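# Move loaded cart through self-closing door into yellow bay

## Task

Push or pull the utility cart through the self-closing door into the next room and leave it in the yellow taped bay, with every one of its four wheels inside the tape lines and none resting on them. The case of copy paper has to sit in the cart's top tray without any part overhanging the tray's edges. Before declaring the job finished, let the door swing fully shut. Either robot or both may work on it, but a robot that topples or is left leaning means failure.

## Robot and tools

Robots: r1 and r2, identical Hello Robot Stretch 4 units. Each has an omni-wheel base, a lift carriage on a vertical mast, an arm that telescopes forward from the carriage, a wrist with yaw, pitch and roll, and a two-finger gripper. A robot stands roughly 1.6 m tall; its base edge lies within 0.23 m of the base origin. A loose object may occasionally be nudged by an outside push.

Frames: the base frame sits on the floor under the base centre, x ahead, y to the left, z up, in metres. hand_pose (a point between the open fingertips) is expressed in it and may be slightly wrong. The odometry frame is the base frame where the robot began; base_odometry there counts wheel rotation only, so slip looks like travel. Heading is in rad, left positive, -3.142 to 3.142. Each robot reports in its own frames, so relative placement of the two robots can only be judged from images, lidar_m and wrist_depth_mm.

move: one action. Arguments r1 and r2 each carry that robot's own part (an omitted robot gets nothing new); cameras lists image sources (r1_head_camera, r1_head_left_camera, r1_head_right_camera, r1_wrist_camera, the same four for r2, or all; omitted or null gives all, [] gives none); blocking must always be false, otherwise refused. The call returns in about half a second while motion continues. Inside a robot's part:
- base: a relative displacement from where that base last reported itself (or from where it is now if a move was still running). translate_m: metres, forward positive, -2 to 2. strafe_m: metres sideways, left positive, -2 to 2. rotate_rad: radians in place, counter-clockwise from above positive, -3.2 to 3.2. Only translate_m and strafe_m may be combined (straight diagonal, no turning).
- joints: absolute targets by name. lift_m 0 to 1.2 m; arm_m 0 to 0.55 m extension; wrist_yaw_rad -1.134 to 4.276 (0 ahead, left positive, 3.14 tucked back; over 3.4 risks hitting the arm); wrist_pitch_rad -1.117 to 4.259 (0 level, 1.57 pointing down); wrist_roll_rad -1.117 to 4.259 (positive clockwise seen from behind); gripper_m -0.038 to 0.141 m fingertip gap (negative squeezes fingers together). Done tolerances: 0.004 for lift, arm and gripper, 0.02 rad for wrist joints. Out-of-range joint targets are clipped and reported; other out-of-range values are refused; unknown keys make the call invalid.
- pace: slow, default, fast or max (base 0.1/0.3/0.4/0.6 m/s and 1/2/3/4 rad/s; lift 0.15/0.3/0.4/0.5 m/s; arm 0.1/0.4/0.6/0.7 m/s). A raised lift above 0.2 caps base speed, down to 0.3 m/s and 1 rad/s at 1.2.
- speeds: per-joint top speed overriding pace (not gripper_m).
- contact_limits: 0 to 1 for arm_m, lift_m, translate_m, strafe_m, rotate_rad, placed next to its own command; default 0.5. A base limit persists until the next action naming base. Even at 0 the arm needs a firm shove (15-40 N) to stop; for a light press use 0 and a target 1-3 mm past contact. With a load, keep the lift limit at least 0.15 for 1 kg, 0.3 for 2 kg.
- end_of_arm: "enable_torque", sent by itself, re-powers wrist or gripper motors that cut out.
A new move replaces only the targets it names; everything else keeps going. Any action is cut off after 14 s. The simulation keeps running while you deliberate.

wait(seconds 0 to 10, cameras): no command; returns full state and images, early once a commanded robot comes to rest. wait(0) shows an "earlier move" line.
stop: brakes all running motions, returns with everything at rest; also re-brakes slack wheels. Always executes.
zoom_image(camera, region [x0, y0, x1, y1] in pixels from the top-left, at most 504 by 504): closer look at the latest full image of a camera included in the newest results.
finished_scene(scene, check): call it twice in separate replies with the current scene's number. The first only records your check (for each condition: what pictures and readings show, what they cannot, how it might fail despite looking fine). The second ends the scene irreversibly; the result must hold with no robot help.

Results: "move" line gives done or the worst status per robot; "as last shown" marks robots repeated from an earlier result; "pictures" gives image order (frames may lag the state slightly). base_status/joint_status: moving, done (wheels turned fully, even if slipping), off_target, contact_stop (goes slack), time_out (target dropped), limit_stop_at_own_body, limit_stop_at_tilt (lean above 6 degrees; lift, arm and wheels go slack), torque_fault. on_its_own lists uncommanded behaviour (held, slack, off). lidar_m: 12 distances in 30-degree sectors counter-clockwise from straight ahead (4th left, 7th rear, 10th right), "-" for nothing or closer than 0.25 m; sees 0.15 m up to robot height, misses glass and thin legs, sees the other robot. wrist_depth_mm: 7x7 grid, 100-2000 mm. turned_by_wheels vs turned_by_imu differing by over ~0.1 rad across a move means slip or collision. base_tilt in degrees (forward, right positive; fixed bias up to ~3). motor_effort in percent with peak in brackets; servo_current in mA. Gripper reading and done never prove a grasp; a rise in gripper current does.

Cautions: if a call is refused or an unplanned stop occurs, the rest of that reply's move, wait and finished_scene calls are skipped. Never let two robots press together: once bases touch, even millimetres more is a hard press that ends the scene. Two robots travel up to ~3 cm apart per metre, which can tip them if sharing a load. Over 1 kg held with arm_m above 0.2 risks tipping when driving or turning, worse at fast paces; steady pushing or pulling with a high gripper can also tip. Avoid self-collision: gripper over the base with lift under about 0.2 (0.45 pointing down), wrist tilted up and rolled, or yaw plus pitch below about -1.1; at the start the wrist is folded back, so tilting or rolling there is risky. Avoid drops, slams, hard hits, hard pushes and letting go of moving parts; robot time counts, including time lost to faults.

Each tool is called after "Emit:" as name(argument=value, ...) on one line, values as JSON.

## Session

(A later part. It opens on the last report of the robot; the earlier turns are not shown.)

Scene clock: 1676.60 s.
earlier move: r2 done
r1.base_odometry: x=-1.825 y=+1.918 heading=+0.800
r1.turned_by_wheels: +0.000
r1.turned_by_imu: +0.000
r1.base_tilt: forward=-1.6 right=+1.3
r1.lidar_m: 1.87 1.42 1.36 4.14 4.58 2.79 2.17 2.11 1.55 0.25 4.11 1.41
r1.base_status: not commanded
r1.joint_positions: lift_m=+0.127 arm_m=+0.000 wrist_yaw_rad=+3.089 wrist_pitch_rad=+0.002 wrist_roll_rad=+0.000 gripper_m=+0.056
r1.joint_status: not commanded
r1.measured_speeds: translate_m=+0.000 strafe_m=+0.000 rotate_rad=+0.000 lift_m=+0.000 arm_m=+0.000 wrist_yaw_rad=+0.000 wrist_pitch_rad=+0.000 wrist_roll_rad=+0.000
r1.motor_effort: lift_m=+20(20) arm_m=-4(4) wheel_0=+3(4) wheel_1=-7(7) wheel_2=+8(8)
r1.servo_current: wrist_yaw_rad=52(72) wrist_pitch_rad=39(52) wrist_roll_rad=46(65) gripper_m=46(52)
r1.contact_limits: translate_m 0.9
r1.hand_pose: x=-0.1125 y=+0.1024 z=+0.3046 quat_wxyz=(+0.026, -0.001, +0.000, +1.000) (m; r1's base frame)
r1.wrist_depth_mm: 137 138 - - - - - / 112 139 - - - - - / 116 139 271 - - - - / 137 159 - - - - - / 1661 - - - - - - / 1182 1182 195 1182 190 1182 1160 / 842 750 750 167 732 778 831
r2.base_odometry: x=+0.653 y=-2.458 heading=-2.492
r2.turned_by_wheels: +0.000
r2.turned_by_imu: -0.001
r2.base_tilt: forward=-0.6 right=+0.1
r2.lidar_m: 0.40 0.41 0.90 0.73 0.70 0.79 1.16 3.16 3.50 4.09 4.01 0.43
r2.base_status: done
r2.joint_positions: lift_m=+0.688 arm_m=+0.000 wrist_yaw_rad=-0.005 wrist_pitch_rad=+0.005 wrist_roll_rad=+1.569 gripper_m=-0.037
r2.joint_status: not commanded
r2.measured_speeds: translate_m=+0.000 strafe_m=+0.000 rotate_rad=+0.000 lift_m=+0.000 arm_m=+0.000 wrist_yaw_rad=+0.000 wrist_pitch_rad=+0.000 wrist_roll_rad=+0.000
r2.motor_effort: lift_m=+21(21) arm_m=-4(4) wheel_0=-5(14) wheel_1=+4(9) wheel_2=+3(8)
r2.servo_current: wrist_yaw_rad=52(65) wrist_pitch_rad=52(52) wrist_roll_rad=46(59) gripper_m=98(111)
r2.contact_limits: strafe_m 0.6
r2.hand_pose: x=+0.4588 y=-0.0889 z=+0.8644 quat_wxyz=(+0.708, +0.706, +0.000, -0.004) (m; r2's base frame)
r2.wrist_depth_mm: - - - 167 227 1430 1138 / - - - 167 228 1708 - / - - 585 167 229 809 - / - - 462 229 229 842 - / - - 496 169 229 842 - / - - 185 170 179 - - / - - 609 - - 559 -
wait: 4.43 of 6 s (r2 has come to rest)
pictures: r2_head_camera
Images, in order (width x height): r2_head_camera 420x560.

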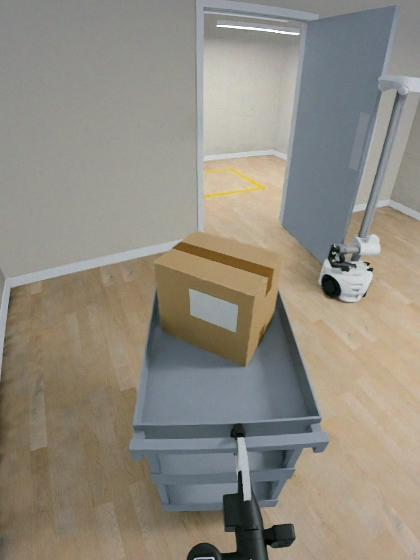

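Emit:
move(r2={"base": {"translate_m": 0.0, "strafe_m": -0.22}, "pace": "slow", "contact_limits": {"strafe_m": 0.6}}, blocking=false, cameras=[])

Emit:
wait(seconds=5, cameras=[])

Emit:
move(r2={"base": {"translate_m": 0.2}, "pace": "slow", "contact_limits": {"translate_m": 0.6}}, blocking=false, cameras=[])

Emit:
wait(seconds=5, cameras=["r2_head_camera"])

Scene clock: 1738.93 s.
move: r2 moving
r1.base_odometry: x=-1.825 y=+1.918 heading=+0.800
r1.turned_by_wheels: +0.000
r1.turned_by_imu: +0.000
r1.base_tilt: forward=-1.5 right=+1.3
r1.lidar_m: 1.89 1.45 1.33 4.13 4.60 2.77 2.17 2.12 1.53 0.25 4.11 1.38
r1.base_status: not commanded
r1.joint_positions: lift_m=+0.127 arm_m=+0.000 wrist_yaw_rad=+3.089 wrist_pitch_rad=+0.002 wrist_roll_rad=+0.000 gripper_m=+0.056
r1.joint_status: not commanded
r1.measured_speeds: translate_m=+0.000 strafe_m=+0.000 rotate_rad=+0.000 lift_m=+0.000 arm_m=+0.000 wrist_yaw_rad=+0.000 wrist_pitch_rad=+0.000 wrist_roll_rad=+0.000
r1.motor_effort: lift_m=+20(20) arm_m=-4(4) wheel_0=+4(4) wheel_1=-6(7) wheel_2=+7(8)
r1.servo_current: wrist_yaw_rad=59(59) wrist_pitch_rad=39(46) wrist_roll_rad=39(59) gripper_m=46(46)
r1.contact_limits: translate_m 0.9
r1.hand_pose: x=-0.1125 y=+0.1024 z=+0.3046 quat_wxyz=(+0.026, -0.001, +0.000, +1.000) (m; r1's base frame)
r1.wrist_depth_mm: 136 139 - - - - - / 112 139 - - - - - / 116 139 271 - - - - / 137 159 - - - - - / 1708 - - - - - - / 1182 1205 195 1182 191 1182 1138 / 842 750 768 166 741 778 820
r2.base_odometry: x=+0.645 y=-2.447 heading=-2.492
r2.turned_by_wheels: +0.000
r2.turned_by_imu: +0.000
r2.base_tilt: forward=-0.7 right=+0.1
r2.lidar_m: 0.38 0.40 0.95 0.74 0.72 0.79 1.14 3.16 3.47 4.06 4.01 0.44
r2.base_status: translate_m moving; strafe_m moving
r2.joint_positions: lift_m=+0.688 arm_m=+0.000 wrist_yaw_rad=-0.003 wrist_pitch_rad=+0.005 wrist_roll_rad=+1.569 gripper_m=-0.037
r2.joint_status: not commanded
r2.measured_speeds: translate_m=+0.000 strafe_m=-0.055 rotate_rad=-0.002 lift_m=+0.000 arm_m=+0.000 wrist_yaw_rad=+0.001 wrist_pitch_rad=+0.000 wrist_roll_rad=+0.000
r2.motor_effort: lift_m=+21(21) arm_m=-3(4) wheel_0=+10(11) wheel_1=-8(8) wheel_2=+0(3)
r2.servo_current: wrist_yaw_rad=39(59) wrist_pitch_rad=52(52) wrist_roll_rad=39(52) gripper_m=104(104)
r2.contact_limits: strafe_m 0.6
r2.hand_pose: x=+0.4590 y=-0.0883 z=+0.8644 quat_wxyz=(+0.708, +0.706, +0.001, -0.003) (m; r2's base frame)
r2.wrist_depth_mm: - - - 167 227 1430 1160 / - - - 167 228 1618 512 / - - 585 168 229 809 - / - - 459 228 229 831 - / - - 492 169 229 842 - / - - 185 169 179 - - / - - 609 - - 559 -
pictures: none
No camera images: "cameras" was empty.

Scene clock: 1741.80 s.
earlier move: r2 done
r1.base_odometry: x=-1.825 y=+1.918 heading=+0.800
r1.turned_by_wheels: +0.000
r1.turned_by_imu: +0.000
r1.base_tilt: forward=-1.6 right=+1.3
r1.lidar_m: 1.89 1.45 1.30 4.13 4.60 2.77 2.17 2.12 1.56 0.25 4.12 1.40
r1.base_status: not commanded
r1.joint_positions: lift_m=+0.127 arm_m=+0.000 wrist_yaw_rad=+3.089 wrist_pitch_rad=+0.002 wrist_roll_rad=+0.000 gripper_m=+0.056
r1.joint_status: not commanded
r1.measured_speeds: translate_m=+0.000 strafe_m=+0.000 rotate_rad=+0.000 lift_m=+0.000 arm_m=+0.000 wrist_yaw_rad=+0.000 wrist_pitch_rad=+0.000 wrist_roll_rad=+0.000
r1.motor_effort: lift_m=+20(20) arm_m=-4(4) wheel_0=+3(4) wheel_1=-7(7) wheel_2=+8(8)
r1.servo_current: wrist_yaw_rad=65(72) wrist_pitch_rad=33(52) wrist_roll_rad=33(59) gripper_m=39(46)
r1.contact_limits: translate_m 0.9
r1.hand_pose: x=-0.1125 y=+0.1024 z=+0.3046 quat_wxyz=(+0.026, -0.001, +0.000, +1.000) (m; r1's base frame)
r1.wrist_depth_mm: 137 138 - - - - - / 112 139 - - - - - / 116 139 271 - - - - / 137 159 - - - - - / 1661 - - - - - - / 1182 1182 195 1182 191 1160 1160 / 854 750 750 167 732 778 809
r2.base_odometry: x=+0.520 y=-2.283 heading=-2.492
r2.turned_by_wheels: +0.000
r2.turned_by_imu: +0.001
r2.base_tilt: forward=-0.7 right=+0.1
r2.lidar_m: 0.35 0.34 1.17 0.93 0.88 0.99 1.50 3.09 3.39 3.88 3.83 0.46
r2.base_status: done
r2.joint_positions: lift_m=+0.688 arm_m=+0.000 wrist_yaw_rad=+0.004 wrist_pitch_rad=+0.005 wrist_roll_rad=+1.569 gripper_m=-0.037
r2.joint_status: not commanded
r2.measured_speeds: translate_m=+0.000 strafe_m=+0.000 rotate_rad=+0.000 lift_m=+0.000 arm_m=+0.000 wrist_yaw_rad=+0.000 wrist_pitch_rad=+0.000 wrist_roll_rad=+0.000
r2.motor_effort: lift_m=+21(21) arm_m=-4(4) wheel_0=+6(14) wheel_1=-4(9) wheel_2=+0(3)
r2.servo_current: wrist_yaw_rad=46(59) wrist_pitch_rad=46(52) wrist_roll_rad=46(59) gripper_m=91(104)
r2.contact_limits: strafe_m 0.6
r2.hand_pose: x=+0.4596 y=-0.0864 z=+0.8644 quat_wxyz=(+0.708, +0.706, +0.003, -0.001) (m; r2's base frame)
r2.wrist_depth_mm: - - - 215 285 291 1042 / - - - 204 272 1430 1118 / - - - 193 257 1661 535 / - - - 186 246 809 - / - - 473 179 236 831 - / - 473 185 169 179 - - / - - 488 - 220 - -
wait: 2.87 of 5 s (r2 has come to rest)
pictures: none
No camera images: "cameras" was empty.

Scene clock: 1742.30 s.
move: r2 moving
r1.base_odometry: x=-1.825 y=+1.918 heading=+0.800
r1.turned_by_wheels: +0.000
r1.turned_by_imu: +0.000
r1.base_tilt: forward=-1.6 right=+1.3
r1.lidar_m: 1.89 1.42 1.30 4.12 4.59 2.78 2.17 2.12 1.52 0.25 4.11 1.40
r1.base_status: not commanded
r1.joint_positions: lift_m=+0.127 arm_m=+0.000 wrist_yaw_rad=+3.089 wrist_pitch_rad=+0.002 wrist_roll_rad=+0.000 gripper_m=+0.056
r1.joint_status: not commanded
r1.measured_speeds: translate_m=+0.000 strafe_m=+0.000 rotate_rad=+0.000 lift_m=+0.000 arm_m=+0.000 wrist_yaw_rad=+0.000 wrist_pitch_rad=+0.000 wrist_roll_rad=+0.000
r1.motor_effort: lift_m=+20(20) arm_m=-4(4) wheel_0=+3(4) wheel_1=-6(7) wheel_2=+8(8)
r1.servo_current: wrist_yaw_rad=59(65) wrist_pitch_rad=39(46) wrist_roll_rad=46(65) gripper_m=46(46)
r1.contact_limits: translate_m 0.9
r1.hand_pose: x=-0.1125 y=+0.1024 z=+0.3046 quat_wxyz=(+0.026, -0.001, +0.000, +1.000) (m; r1's base frame)
r1.wrist_depth_mm: 137 138 - - - - - / 113 139 - - - - - / 116 139 271 - - - - / 137 159 - - - - - / 1661 - - - - - - / 1182 1182 195 1205 190 1182 1160 / 842 750 750 167 750 788 798
r2.base_odometry: x=+0.510 y=-2.290 heading=-2.492
r2.turned_by_wheels: +0.000
r2.turned_by_imu: +0.000
r2.base_tilt: forward=-0.7 right=+0.1
r2.lidar_m: 0.34 0.32 1.18 0.93 0.91 1.01 1.51 3.10 3.39 3.88 3.83 0.48
r2.base_status: translate_m moving
r2.joint_positions: lift_m=+0.688 arm_m=+0.000 wrist_yaw_rad=+0.000 wrist_pitch_rad=+0.005 wrist_roll_rad=+1.569 gripper_m=-0.037
r2.joint_status: not commanded
r2.measured_speeds: translate_m=+0.048 strafe_m=+0.000 rotate_rad=-0.002 lift_m=+0.000 arm_m=+0.000 wrist_yaw_rad=-0.012 wrist_pitch_rad=+0.000 wrist_roll_rad=+0.000
r2.motor_effort: lift_m=+21(21) arm_m=-3(4) wheel_0=+5(10) wheel_1=+7(9) wheel_2=-13(13)
r2.servo_current: wrist_yaw_rad=39(52) wrist_pitch_rad=52(52) wrist_roll_rad=59(59) gripper_m=98(104)
r2.contact_limits: translate_m 0.6
r2.hand_pose: x=+0.4593 y=-0.0875 z=+0.8644 quat_wxyz=(+0.708, +0.706, +0.002, -0.002) (m; r2's base frame)
r2.wrist_depth_mm: - - - 236 294 1499 1078 / - - - 209 278 1430 314 / - - - 198 260 1661 512 / - - - 186 247 788 - / - - 492 179 236 831 - / - 466 185 168 179 - - / - - 480 - 218 - -
pictures: none
No camera images: "cameras" was empty.

Scene clock: 1745.07 s.
earlier move: r2 done
r1.base_odometry: x=-1.825 y=+1.918 heading=+0.800
r1.turned_by_wheels: +0.000
r1.turned_by_imu: +0.000
r1.base_tilt: forward=-1.6 right=+1.3
r1.lidar_m: 1.88 1.18 1.22 4.13 4.60 2.75 2.19 2.12 1.52 0.25 4.11 1.40
r1.base_status: not commanded
r1.joint_positions: lift_m=+0.127 arm_m=+0.000 wrist_yaw_rad=+3.089 wrist_pitch_rad=+0.002 wrist_roll_rad=+0.000 gripper_m=+0.056
r1.joint_status: not commanded
r1.measured_speeds: translate_m=+0.000 strafe_m=+0.000 rotate_rad=+0.000 lift_m=+0.000 arm_m=+0.000 wrist_yaw_rad=+0.000 wrist_pitch_rad=+0.000 wrist_roll_rad=+0.000
r1.motor_effort: lift_m=+20(20) arm_m=-4(4) wheel_0=+3(4) wheel_1=-7(7) wheel_2=+8(8)
r1.servo_current: wrist_yaw_rad=52(72) wrist_pitch_rad=39(52) wrist_roll_rad=39(65) gripper_m=39(52)
r1.contact_limits: translate_m 0.9
r1.hand_pose: x=-0.1125 y=+0.1024 z=+0.3046 quat_wxyz=(+0.026, -0.001, +0.000, +1.000) (m; r1's base frame)
r1.wrist_depth_mm: 136 138 - - - - - / 112 139 - - - - - / 117 139 270 - - - - / 137 159 - - - - - / 1708 - - - - - - / 1182 1182 195 1205 191 1182 1138 / 854 750 750 167 741 778 820
r2.base_odometry: x=+0.361 y=-2.404 heading=-2.492
r2.turned_by_wheels: +0.000
r2.turned_by_imu: +0.000
r2.base_tilt: forward=-0.6 right=+0.1
r2.lidar_m: 0.32 0.33 1.26 1.00 1.00 1.08 1.66 3.29 3.57 3.81 3.75 0.44
r2.base_status: done
r2.joint_positions: lift_m=+0.688 arm_m=+0.000 wrist_yaw_rad=-0.003 wrist_pitch_rad=+0.005 wrist_roll_rad=+1.569 gripper_m=-0.037
r2.joint_status: not commanded
r2.measured_speeds: translate_m=+0.000 strafe_m=+0.000 rotate_rad=+0.000 lift_m=+0.000 arm_m=+0.000 wrist_yaw_rad=+0.000 wrist_pitch_rad=+0.000 wrist_roll_rad=+0.000
r2.motor_effort: lift_m=+21(21) arm_m=-4(4) wheel_0=+2(10) wheel_1=+4(9) wheel_2=-8(15)
r2.servo_current: wrist_yaw_rad=59(59) wrist_pitch_rad=46(52) wrist_roll_rad=46(65) gripper_m=91(104)
r2.contact_limits: translate_m 0.6
r2.hand_pose: x=+0.4590 y=-0.0884 z=+0.8644 quat_wxyz=(+0.708, +0.706, +0.001, -0.003) (m; r2's base frame)
r2.wrist_depth_mm: - - - 228 1537 1430 1098 / - - - 213 283 314 312 / - - - 201 267 1661 517 / - - - 189 251 798 - / - - 512 180 238 831 - / - 459 185 168 179 - - / - - 469 - - - -
wait: 2.77 of 5 s (r2 has come to rest)
pictures: r2_head_camera
Images, in order (width x height): r2_head_camera 420x560.

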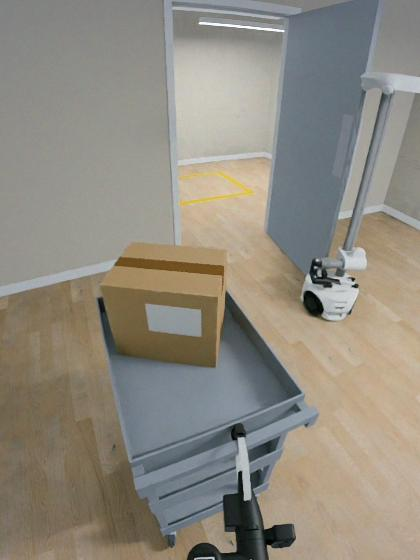

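Emit:
move(blocking=false, cameras=["r2_head_camera", "r1_head_right_camera"])

Scene clock: 1773.20 s.
r1.base_odometry: x=-1.825 y=+1.918 heading=+0.800
r1.turned_by_wheels: +0.000
r1.turned_by_imu: +0.000
r1.base_tilt: forward=-1.6 right=+1.2
r1.lidar_m: 1.86 1.19 1.24 4.12 4.60 2.77 2.19 2.11 1.51 0.25 4.12 1.40
r1.base_status: not commanded
r1.joint_positions: lift_m=+0.127 arm_m=+0.000 wrist_yaw_rad=+3.089 wrist_pitch_rad=+0.002 wrist_roll_rad=+0.000 gripper_m=+0.056
r1.joint_status: not commanded
r1.measured_speeds: translate_m=+0.000 strafe_m=+0.000 rotate_rad=+0.000 lift_m=+0.000 arm_m=+0.000 wrist_yaw_rad=+0.000 wrist_pitch_rad=+0.000 wrist_roll_rad=+0.000
r1.motor_effort: lift_m=+20(20) arm_m=-4(4) wheel_0=+4(4) wheel_1=-6(7) wheel_2=+7(8)
r1.servo_current: wrist_yaw_rad=39(72) wrist_pitch_rad=39(52) wrist_roll_rad=52(65) gripper_m=46(52)
r1.contact_limits: translate_m 0.9
r1.hand_pose: x=-0.1125 y=+0.1024 z=+0.3046 quat_wxyz=(+0.026, -0.001, +0.000, +1.000) (m; r1's base frame)
r1.wrist_depth_mm: 137 139 - - - - - / 113 139 - - - - - / 116 139 268 - - - - / 137 159 - - - - - / 1661 - - - - - - / 1182 1205 195 1205 191 1182 1138 / 842 750 759 167 741 778 820
r2.base_odometry: x=+0.361 y=-2.404 heading=-2.492
r2.turned_by_wheels: +0.000
r2.turned_by_imu: +0.000
r2.base_tilt: forward=-0.7 right=+0.0
r2.lidar_m: 0.33 0.33 1.25 0.98 0.98 1.09 1.67 3.28 3.58 3.81 3.75 0.47
r2.base_status: done
r2.joint_positions: lift_m=+0.688 arm_m=+0.000 wrist_yaw_rad=-0.003 wrist_pitch_rad=+0.005 wrist_roll_rad=+1.569 gripper_m=-0.037
r2.joint_status: not commanded
r2.measured_speeds: translate_m=+0.000 strafe_m=+0.000 rotate_rad=+0.000 lift_m=+0.000 arm_m=+0.000 wrist_yaw_rad=+0.000 wrist_pitch_rad=+0.000 wrist_roll_rad=+0.000
r2.motor_effort: lift_m=+21(21) arm_m=-3(4) wheel_0=+2(10) wheel_1=+4(9) wheel_2=-8(15)
r2.servo_current: wrist_yaw_rad=39(59) wrist_pitch_rad=39(52) wrist_roll_rad=46(65) gripper_m=98(104)
r2.contact_limits: translate_m 0.6
r2.hand_pose: x=+0.4590 y=-0.0884 z=+0.8644 quat_wxyz=(+0.708, +0.706, +0.001, -0.003) (m; r2's base frame)
r2.wrist_depth_mm: - - - 229 1537 1430 1098 / - - - 213 282 312 312 / - - - 202 267 1661 525 / - - - 188 250 798 - / - - 517 180 237 820 - / - 459 186 168 178 - - / - - 473 - - - -
pictures: r1_head_right_camera, r2_head_camera
Images, in order (width x height): r1_head_right_camera 420x672, r2_head_camera 420x560.

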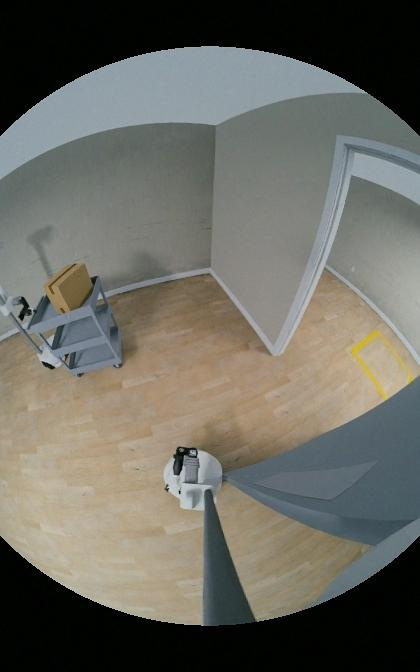

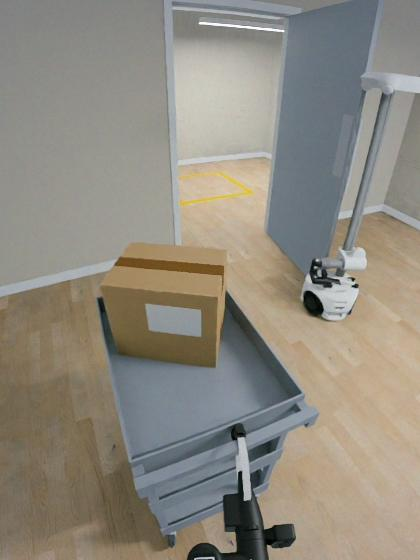

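Emit:
move(blocking=false, cameras=[], r2={"base": {"translate_m": -0.05, "strafe_m": 0.21}, "pace": "slow", "contact_limits": {"strafe_m": 0.6}})

Emit:
wait(seconds=8, cameras=[])

Scene clock: 1889.23 s.
move: r2 moving
r1.base_odometry: x=-1.825 y=+1.918 heading=+0.800
r1.turned_by_wheels: +0.000
r1.turned_by_imu: +0.000
r1.base_tilt: forward=-1.6 right=+1.3
r1.lidar_m: 1.88 1.19 1.24 4.15 4.58 2.77 2.16 2.13 1.54 0.25 4.12 1.39
r1.base_status: not commanded
r1.joint_positions: lift_m=+0.127 arm_m=+0.000 wrist_yaw_rad=+3.089 wrist_pitch_rad=+0.002 wrist_roll_rad=+0.000 gripper_m=+0.056
r1.joint_status: not commanded
r1.measured_speeds: translate_m=+0.000 strafe_m=+0.000 rotate_rad=+0.000 lift_m=+0.000 arm_m=+0.000 wrist_yaw_rad=+0.000 wrist_pitch_rad=+0.000 wrist_roll_rad=+0.000
r1.motor_effort: lift_m=+20(20) arm_m=-4(4) wheel_0=+4(4) wheel_1=-6(7) wheel_2=+8(8)
r1.servo_current: wrist_yaw_rad=46(78) wrist_pitch_rad=39(52) wrist_roll_rad=72(72) gripper_m=39(52)
r1.contact_limits: translate_m 0.9
r1.hand_pose: x=-0.1125 y=+0.1024 z=+0.3046 quat_wxyz=(+0.026, -0.001, +0.000, +1.000) (m; r1's base frame)
r1.wrist_depth_mm: 136 138 - - - - - / 112 139 - - - - - / 116 139 270 - - - - / 137 160 - - - - - / 1708 - - - - - - / 1182 1182 195 1160 190 1160 1138 / 842 759 750 167 741 768 820
r2.base_odometry: x=+0.371 y=-2.412 heading=-2.492
r2.turned_by_wheels: +0.000
r2.turned_by_imu: +0.001
r2.base_tilt: forward=-0.7 right=+0.1
r2.lidar_m: 0.33 0.31 1.25 0.98 0.96 1.06 1.66 3.27 3.58 3.80 3.77 0.46
r2.base_status: translate_m moving; strafe_m moving
r2.joint_positions: lift_m=+0.688 arm_m=+0.000 wrist_yaw_rad=-0.004 wrist_pitch_rad=+0.005 wrist_roll_rad=+1.569 gripper_m=-0.037
r2.joint_status: not commanded
r2.measured_speeds: translate_m=-0.012 strafe_m=+0.049 rotate_rad=+0.002 lift_m=+0.000 arm_m=+0.000 wrist_yaw_rad=+0.000 wrist_pitch_rad=+0.000 wrist_roll_rad=+0.000
r2.motor_effort: lift_m=+21(21) arm_m=-3(4) wheel_0=-10(11) wheel_1=+9(9) wheel_2=+4(7)
r2.servo_current: wrist_yaw_rad=46(52) wrist_pitch_rad=46(46) wrist_roll_rad=26(59) gripper_m=91(98)
r2.contact_limits: strafe_m 0.6
r2.hand_pose: x=+0.4590 y=-0.0885 z=+0.8644 quat_wxyz=(+0.708, +0.706, +0.001, -0.003) (m; r2's base frame)
r2.wrist_depth_mm: - - - 226 1537 1430 1098 / - - - 211 283 315 317 / - - - 200 266 1661 504 / - - - 187 249 831 - / - - 500 180 236 820 - / - 459 185 167 178 - - / - - 473 - 216 - -
pictures: none
No camera images: "cameras" was empty.

Scene clock: 1892.13 s.
earlier move: r2 done
r1.base_odometry: x=-1.825 y=+1.918 heading=+0.800
r1.turned_by_wheels: +0.000
r1.turned_by_imu: +0.000
r1.base_tilt: forward=-1.6 right=+1.3
r1.lidar_m: 1.88 1.26 1.30 4.12 4.60 2.78 2.16 2.13 1.53 0.25 4.12 1.40
r1.base_status: not commanded
r1.joint_positions: lift_m=+0.127 arm_m=+0.000 wrist_yaw_rad=+3.089 wrist_pitch_rad=+0.002 wrist_roll_rad=+0.000 gripper_m=+0.056
r1.joint_status: not commanded
r1.measured_speeds: translate_m=+0.000 strafe_m=+0.000 rotate_rad=+0.000 lift_m=+0.000 arm_m=+0.000 wrist_yaw_rad=+0.000 wrist_pitch_rad=+0.000 wrist_roll_rad=+0.000
r1.motor_effort: lift_m=+20(20) arm_m=-4(4) wheel_0=+3(4) wheel_1=-6(7) wheel_2=+8(8)
r1.servo_current: wrist_yaw_rad=59(78) wrist_pitch_rad=39(52) wrist_roll_rad=52(72) gripper_m=46(52)
r1.contact_limits: translate_m 0.9
r1.hand_pose: x=-0.1125 y=+0.1024 z=+0.3046 quat_wxyz=(+0.026, -0.001, +0.000, +1.000) (m; r1's base frame)
r1.wrist_depth_mm: 137 138 - - - - - / 112 139 - - - - - / 116 140 268 - - - - / 137 159 - - - - - / 1661 - - - - - - / 1182 1182 195 1182 190 1160 1160 / 842 750 741 167 741 768 820
r2.base_odometry: x=+0.528 y=-2.541 heading=-2.491
r2.turned_by_wheels: +0.000
r2.turned_by_imu: +0.000
r2.base_tilt: forward=-0.7 right=+0.1
r2.lidar_m: 0.39 0.37 1.00 0.77 0.76 0.86 1.30 3.30 3.65 4.02 3.98 0.42
r2.base_status: done
r2.joint_positions: lift_m=+0.688 arm_m=+0.000 wrist_yaw_rad=-0.002 wrist_pitch_rad=+0.005 wrist_roll_rad=+1.569 gripper_m=-0.037
r2.joint_status: not commanded
r2.measured_speeds: translate_m=+0.000 strafe_m=+0.000 rotate_rad=+0.000 lift_m=+0.000 arm_m=+0.000 wrist_yaw_rad=+0.000 wrist_pitch_rad=+0.000 wrist_roll_rad=+0.000
r2.motor_effort: lift_m=+21(21) arm_m=-4(4) wheel_0=-4(15) wheel_1=+3(9) wheel_2=+8(9)
r2.servo_current: wrist_yaw_rad=33(59) wrist_pitch_rad=46(52) wrist_roll_rad=46(59) gripper_m=98(104)
r2.contact_limits: strafe_m 0.6
r2.hand_pose: x=+0.4591 y=-0.0879 z=+0.8644 quat_wxyz=(+0.708, +0.706, +0.001, -0.003) (m; r2's base frame)
r2.wrist_depth_mm: - - - 178 240 1366 1060 / - - - 177 237 1661 1160 / - - - 176 236 809 - / - - 484 233 235 842 - / - - 477 173 232 842 - / - - 185 170 178 - - / - - 569 - 229 - -
wait: 2.90 of 8 s (r2 has come to rest)
pictures: none
No camera images: "cameras" was empty.

Emit:
move(blocking=false, cameras=[], r2={"base": {"translate_m": 0.02, "strafe_m": 0.21}, "pace": "slow", "contact_limits": {"strafe_m": 0.6}})

Emit:
wait(seconds=8, cameras=["r2_head_camera"])

Scene clock: 1897.03 s.
move: r2 moving
r1.base_odometry: x=-1.825 y=+1.918 heading=+0.800
r1.turned_by_wheels: +0.000
r1.turned_by_imu: +0.000
r1.base_tilt: forward=-1.6 right=+1.3
r1.lidar_m: 1.88 1.26 1.31 4.14 4.60 2.77 2.14 2.13 1.53 0.25 4.12 1.39
r1.base_status: not commanded
r1.joint_positions: lift_m=+0.127 arm_m=+0.000 wrist_yaw_rad=+3.089 wrist_pitch_rad=+0.002 wrist_roll_rad=+0.000 gripper_m=+0.056
r1.joint_status: not commanded
r1.measured_speeds: translate_m=+0.000 strafe_m=+0.000 rotate_rad=+0.000 lift_m=+0.000 arm_m=+0.000 wrist_yaw_rad=+0.000 wrist_pitch_rad=+0.000 wrist_roll_rad=+0.000
r1.motor_effort: lift_m=+20(20) arm_m=-4(4) wheel_0=+3(4) wheel_1=-6(7) wheel_2=+8(8)
r1.servo_current: wrist_yaw_rad=39(72) wrist_pitch_rad=39(52) wrist_roll_rad=39(65) gripper_m=46(46)
r1.contact_limits: translate_m 0.9
r1.hand_pose: x=-0.1125 y=+0.1024 z=+0.3046 quat_wxyz=(+0.026, -0.001, +0.000, +1.000) (m; r1's base frame)
r1.wrist_depth_mm: 137 138 - - - - - / 112 139 - - - - - / 116 140 270 - - - - / 137 158 - - - - - / 1708 - - - - - - / 1182 1205 195 1205 190 1160 1138 / 854 750 750 166 750 759 820
r2.base_odometry: x=+0.535 y=-2.552 heading=-2.492
r2.turned_by_wheels: -0.001
r2.turned_by_imu: +0.000
r2.base_tilt: forward=-0.6 right=+0.1
r2.lidar_m: 0.38 0.39 0.98 0.76 0.76 0.84 1.31 3.32 3.64 4.02 3.99 0.41
r2.base_status: translate_m moving; strafe_m moving
r2.joint_positions: lift_m=+0.688 arm_m=+0.000 wrist_yaw_rad=-0.002 wrist_pitch_rad=+0.005 wrist_roll_rad=+1.569 gripper_m=-0.037
r2.joint_status: not commanded
r2.measured_speeds: translate_m=+0.004 strafe_m=+0.054 rotate_rad=-0.001 lift_m=+0.000 arm_m=+0.000 wrist_yaw_rad=+0.000 wrist_pitch_rad=+0.000 wrist_roll_rad=+0.000
r2.motor_effort: lift_m=+21(21) arm_m=-4(4) wheel_0=-8(9) wheel_1=+8(8) wheel_2=-4(7)
r2.servo_current: wrist_yaw_rad=46(59) wrist_pitch_rad=39(52) wrist_roll_rad=39(52) gripper_m=98(98)
r2.contact_limits: strafe_m 0.6
r2.hand_pose: x=+0.4591 y=-0.0879 z=+0.8644 quat_wxyz=(+0.708, +0.706, +0.001, -0.003) (m; r2's base frame)
r2.wrist_depth_mm: - - - 179 241 1366 1042 / - - - 177 238 1661 1078 / - - - 176 236 809 - / - - 484 232 235 831 - / - - 477 172 232 820 - / - - 185 170 177 - - / - - 564 - 228 - -
pictures: none
No camera images: "cameras" was empty.

Scene clock: 1899.83 s.
earlier move: r2 done
r1.base_odometry: x=-1.825 y=+1.918 heading=+0.800
r1.turned_by_wheels: +0.000
r1.turned_by_imu: +0.000
r1.base_tilt: forward=-1.6 right=+1.3
r1.lidar_m: 1.89 1.35 1.43 4.11 4.59 2.77 2.18 2.13 1.54 0.25 4.11 1.41
r1.base_status: not commanded
r1.joint_positions: lift_m=+0.127 arm_m=+0.000 wrist_yaw_rad=+3.089 wrist_pitch_rad=+0.002 wrist_roll_rad=+0.000 gripper_m=+0.056
r1.joint_status: not commanded
r1.measured_speeds: translate_m=+0.000 strafe_m=+0.000 rotate_rad=+0.000 lift_m=+0.000 arm_m=+0.000 wrist_yaw_rad=+0.000 wrist_pitch_rad=+0.000 wrist_roll_rad=+0.000
r1.motor_effort: lift_m=+20(20) arm_m=-4(4) wheel_0=+4(4) wheel_1=-6(7) wheel_2=+8(8)
r1.servo_current: wrist_yaw_rad=52(72) wrist_pitch_rad=39(52) wrist_roll_rad=52(65) gripper_m=39(52)
r1.contact_limits: translate_m 0.9
r1.hand_pose: x=-0.1125 y=+0.1024 z=+0.3046 quat_wxyz=(+0.026, -0.001, +0.000, +1.000) (m; r1's base frame)
r1.wrist_depth_mm: 136 138 - - - - - / 112 139 - - - - - / 116 140 271 - - - - / 137 159 - - - - - / 1661 - - - - - - / 1160 1205 194 1182 190 1160 1138 / 854 768 759 166 741 778 820
r2.base_odometry: x=+0.639 y=-2.720 heading=-2.492
r2.turned_by_wheels: +0.000
r2.turned_by_imu: +0.001
r2.base_tilt: forward=-0.6 right=+0.1
r2.lidar_m: 0.40 0.43 0.75 0.59 0.59 0.66 1.00 3.41 3.75 4.20 4.14 0.39
r2.base_status: done
r2.joint_positions: lift_m=+0.688 arm_m=+0.000 wrist_yaw_rad=-0.003 wrist_pitch_rad=+0.005 wrist_roll_rad=+1.569 gripper_m=-0.037
r2.joint_status: not commanded
r2.measured_speeds: translate_m=+0.000 strafe_m=+0.000 rotate_rad=+0.000 lift_m=+0.000 arm_m=+0.000 wrist_yaw_rad=+0.000 wrist_pitch_rad=+0.000 wrist_roll_rad=+0.000
r2.motor_effort: lift_m=+21(21) arm_m=-3(4) wheel_0=-3(12) wheel_1=+6(9) wheel_2=-8(13)
r2.servo_current: wrist_yaw_rad=39(59) wrist_pitch_rad=46(52) wrist_roll_rad=52(65) gripper_m=98(104)
r2.contact_limits: strafe_m 0.6
r2.hand_pose: x=+0.4590 y=-0.0884 z=+0.8644 quat_wxyz=(+0.708, +0.706, +0.001, -0.003) (m; r2's base frame)
r2.wrist_depth_mm: - - - 153 210 1537 1160 / - - - 156 216 750 - / - - 492 159 217 798 - / - 480 459 163 223 831 - / - - 521 167 227 - - / - - 186 169 179 - - / - - - - 237 1576 -
wait: 2.80 of 8 s (r2 has come to rest)
pictures: r2_head_camera
Images, in order (width x height): r2_head_camera 420x560.

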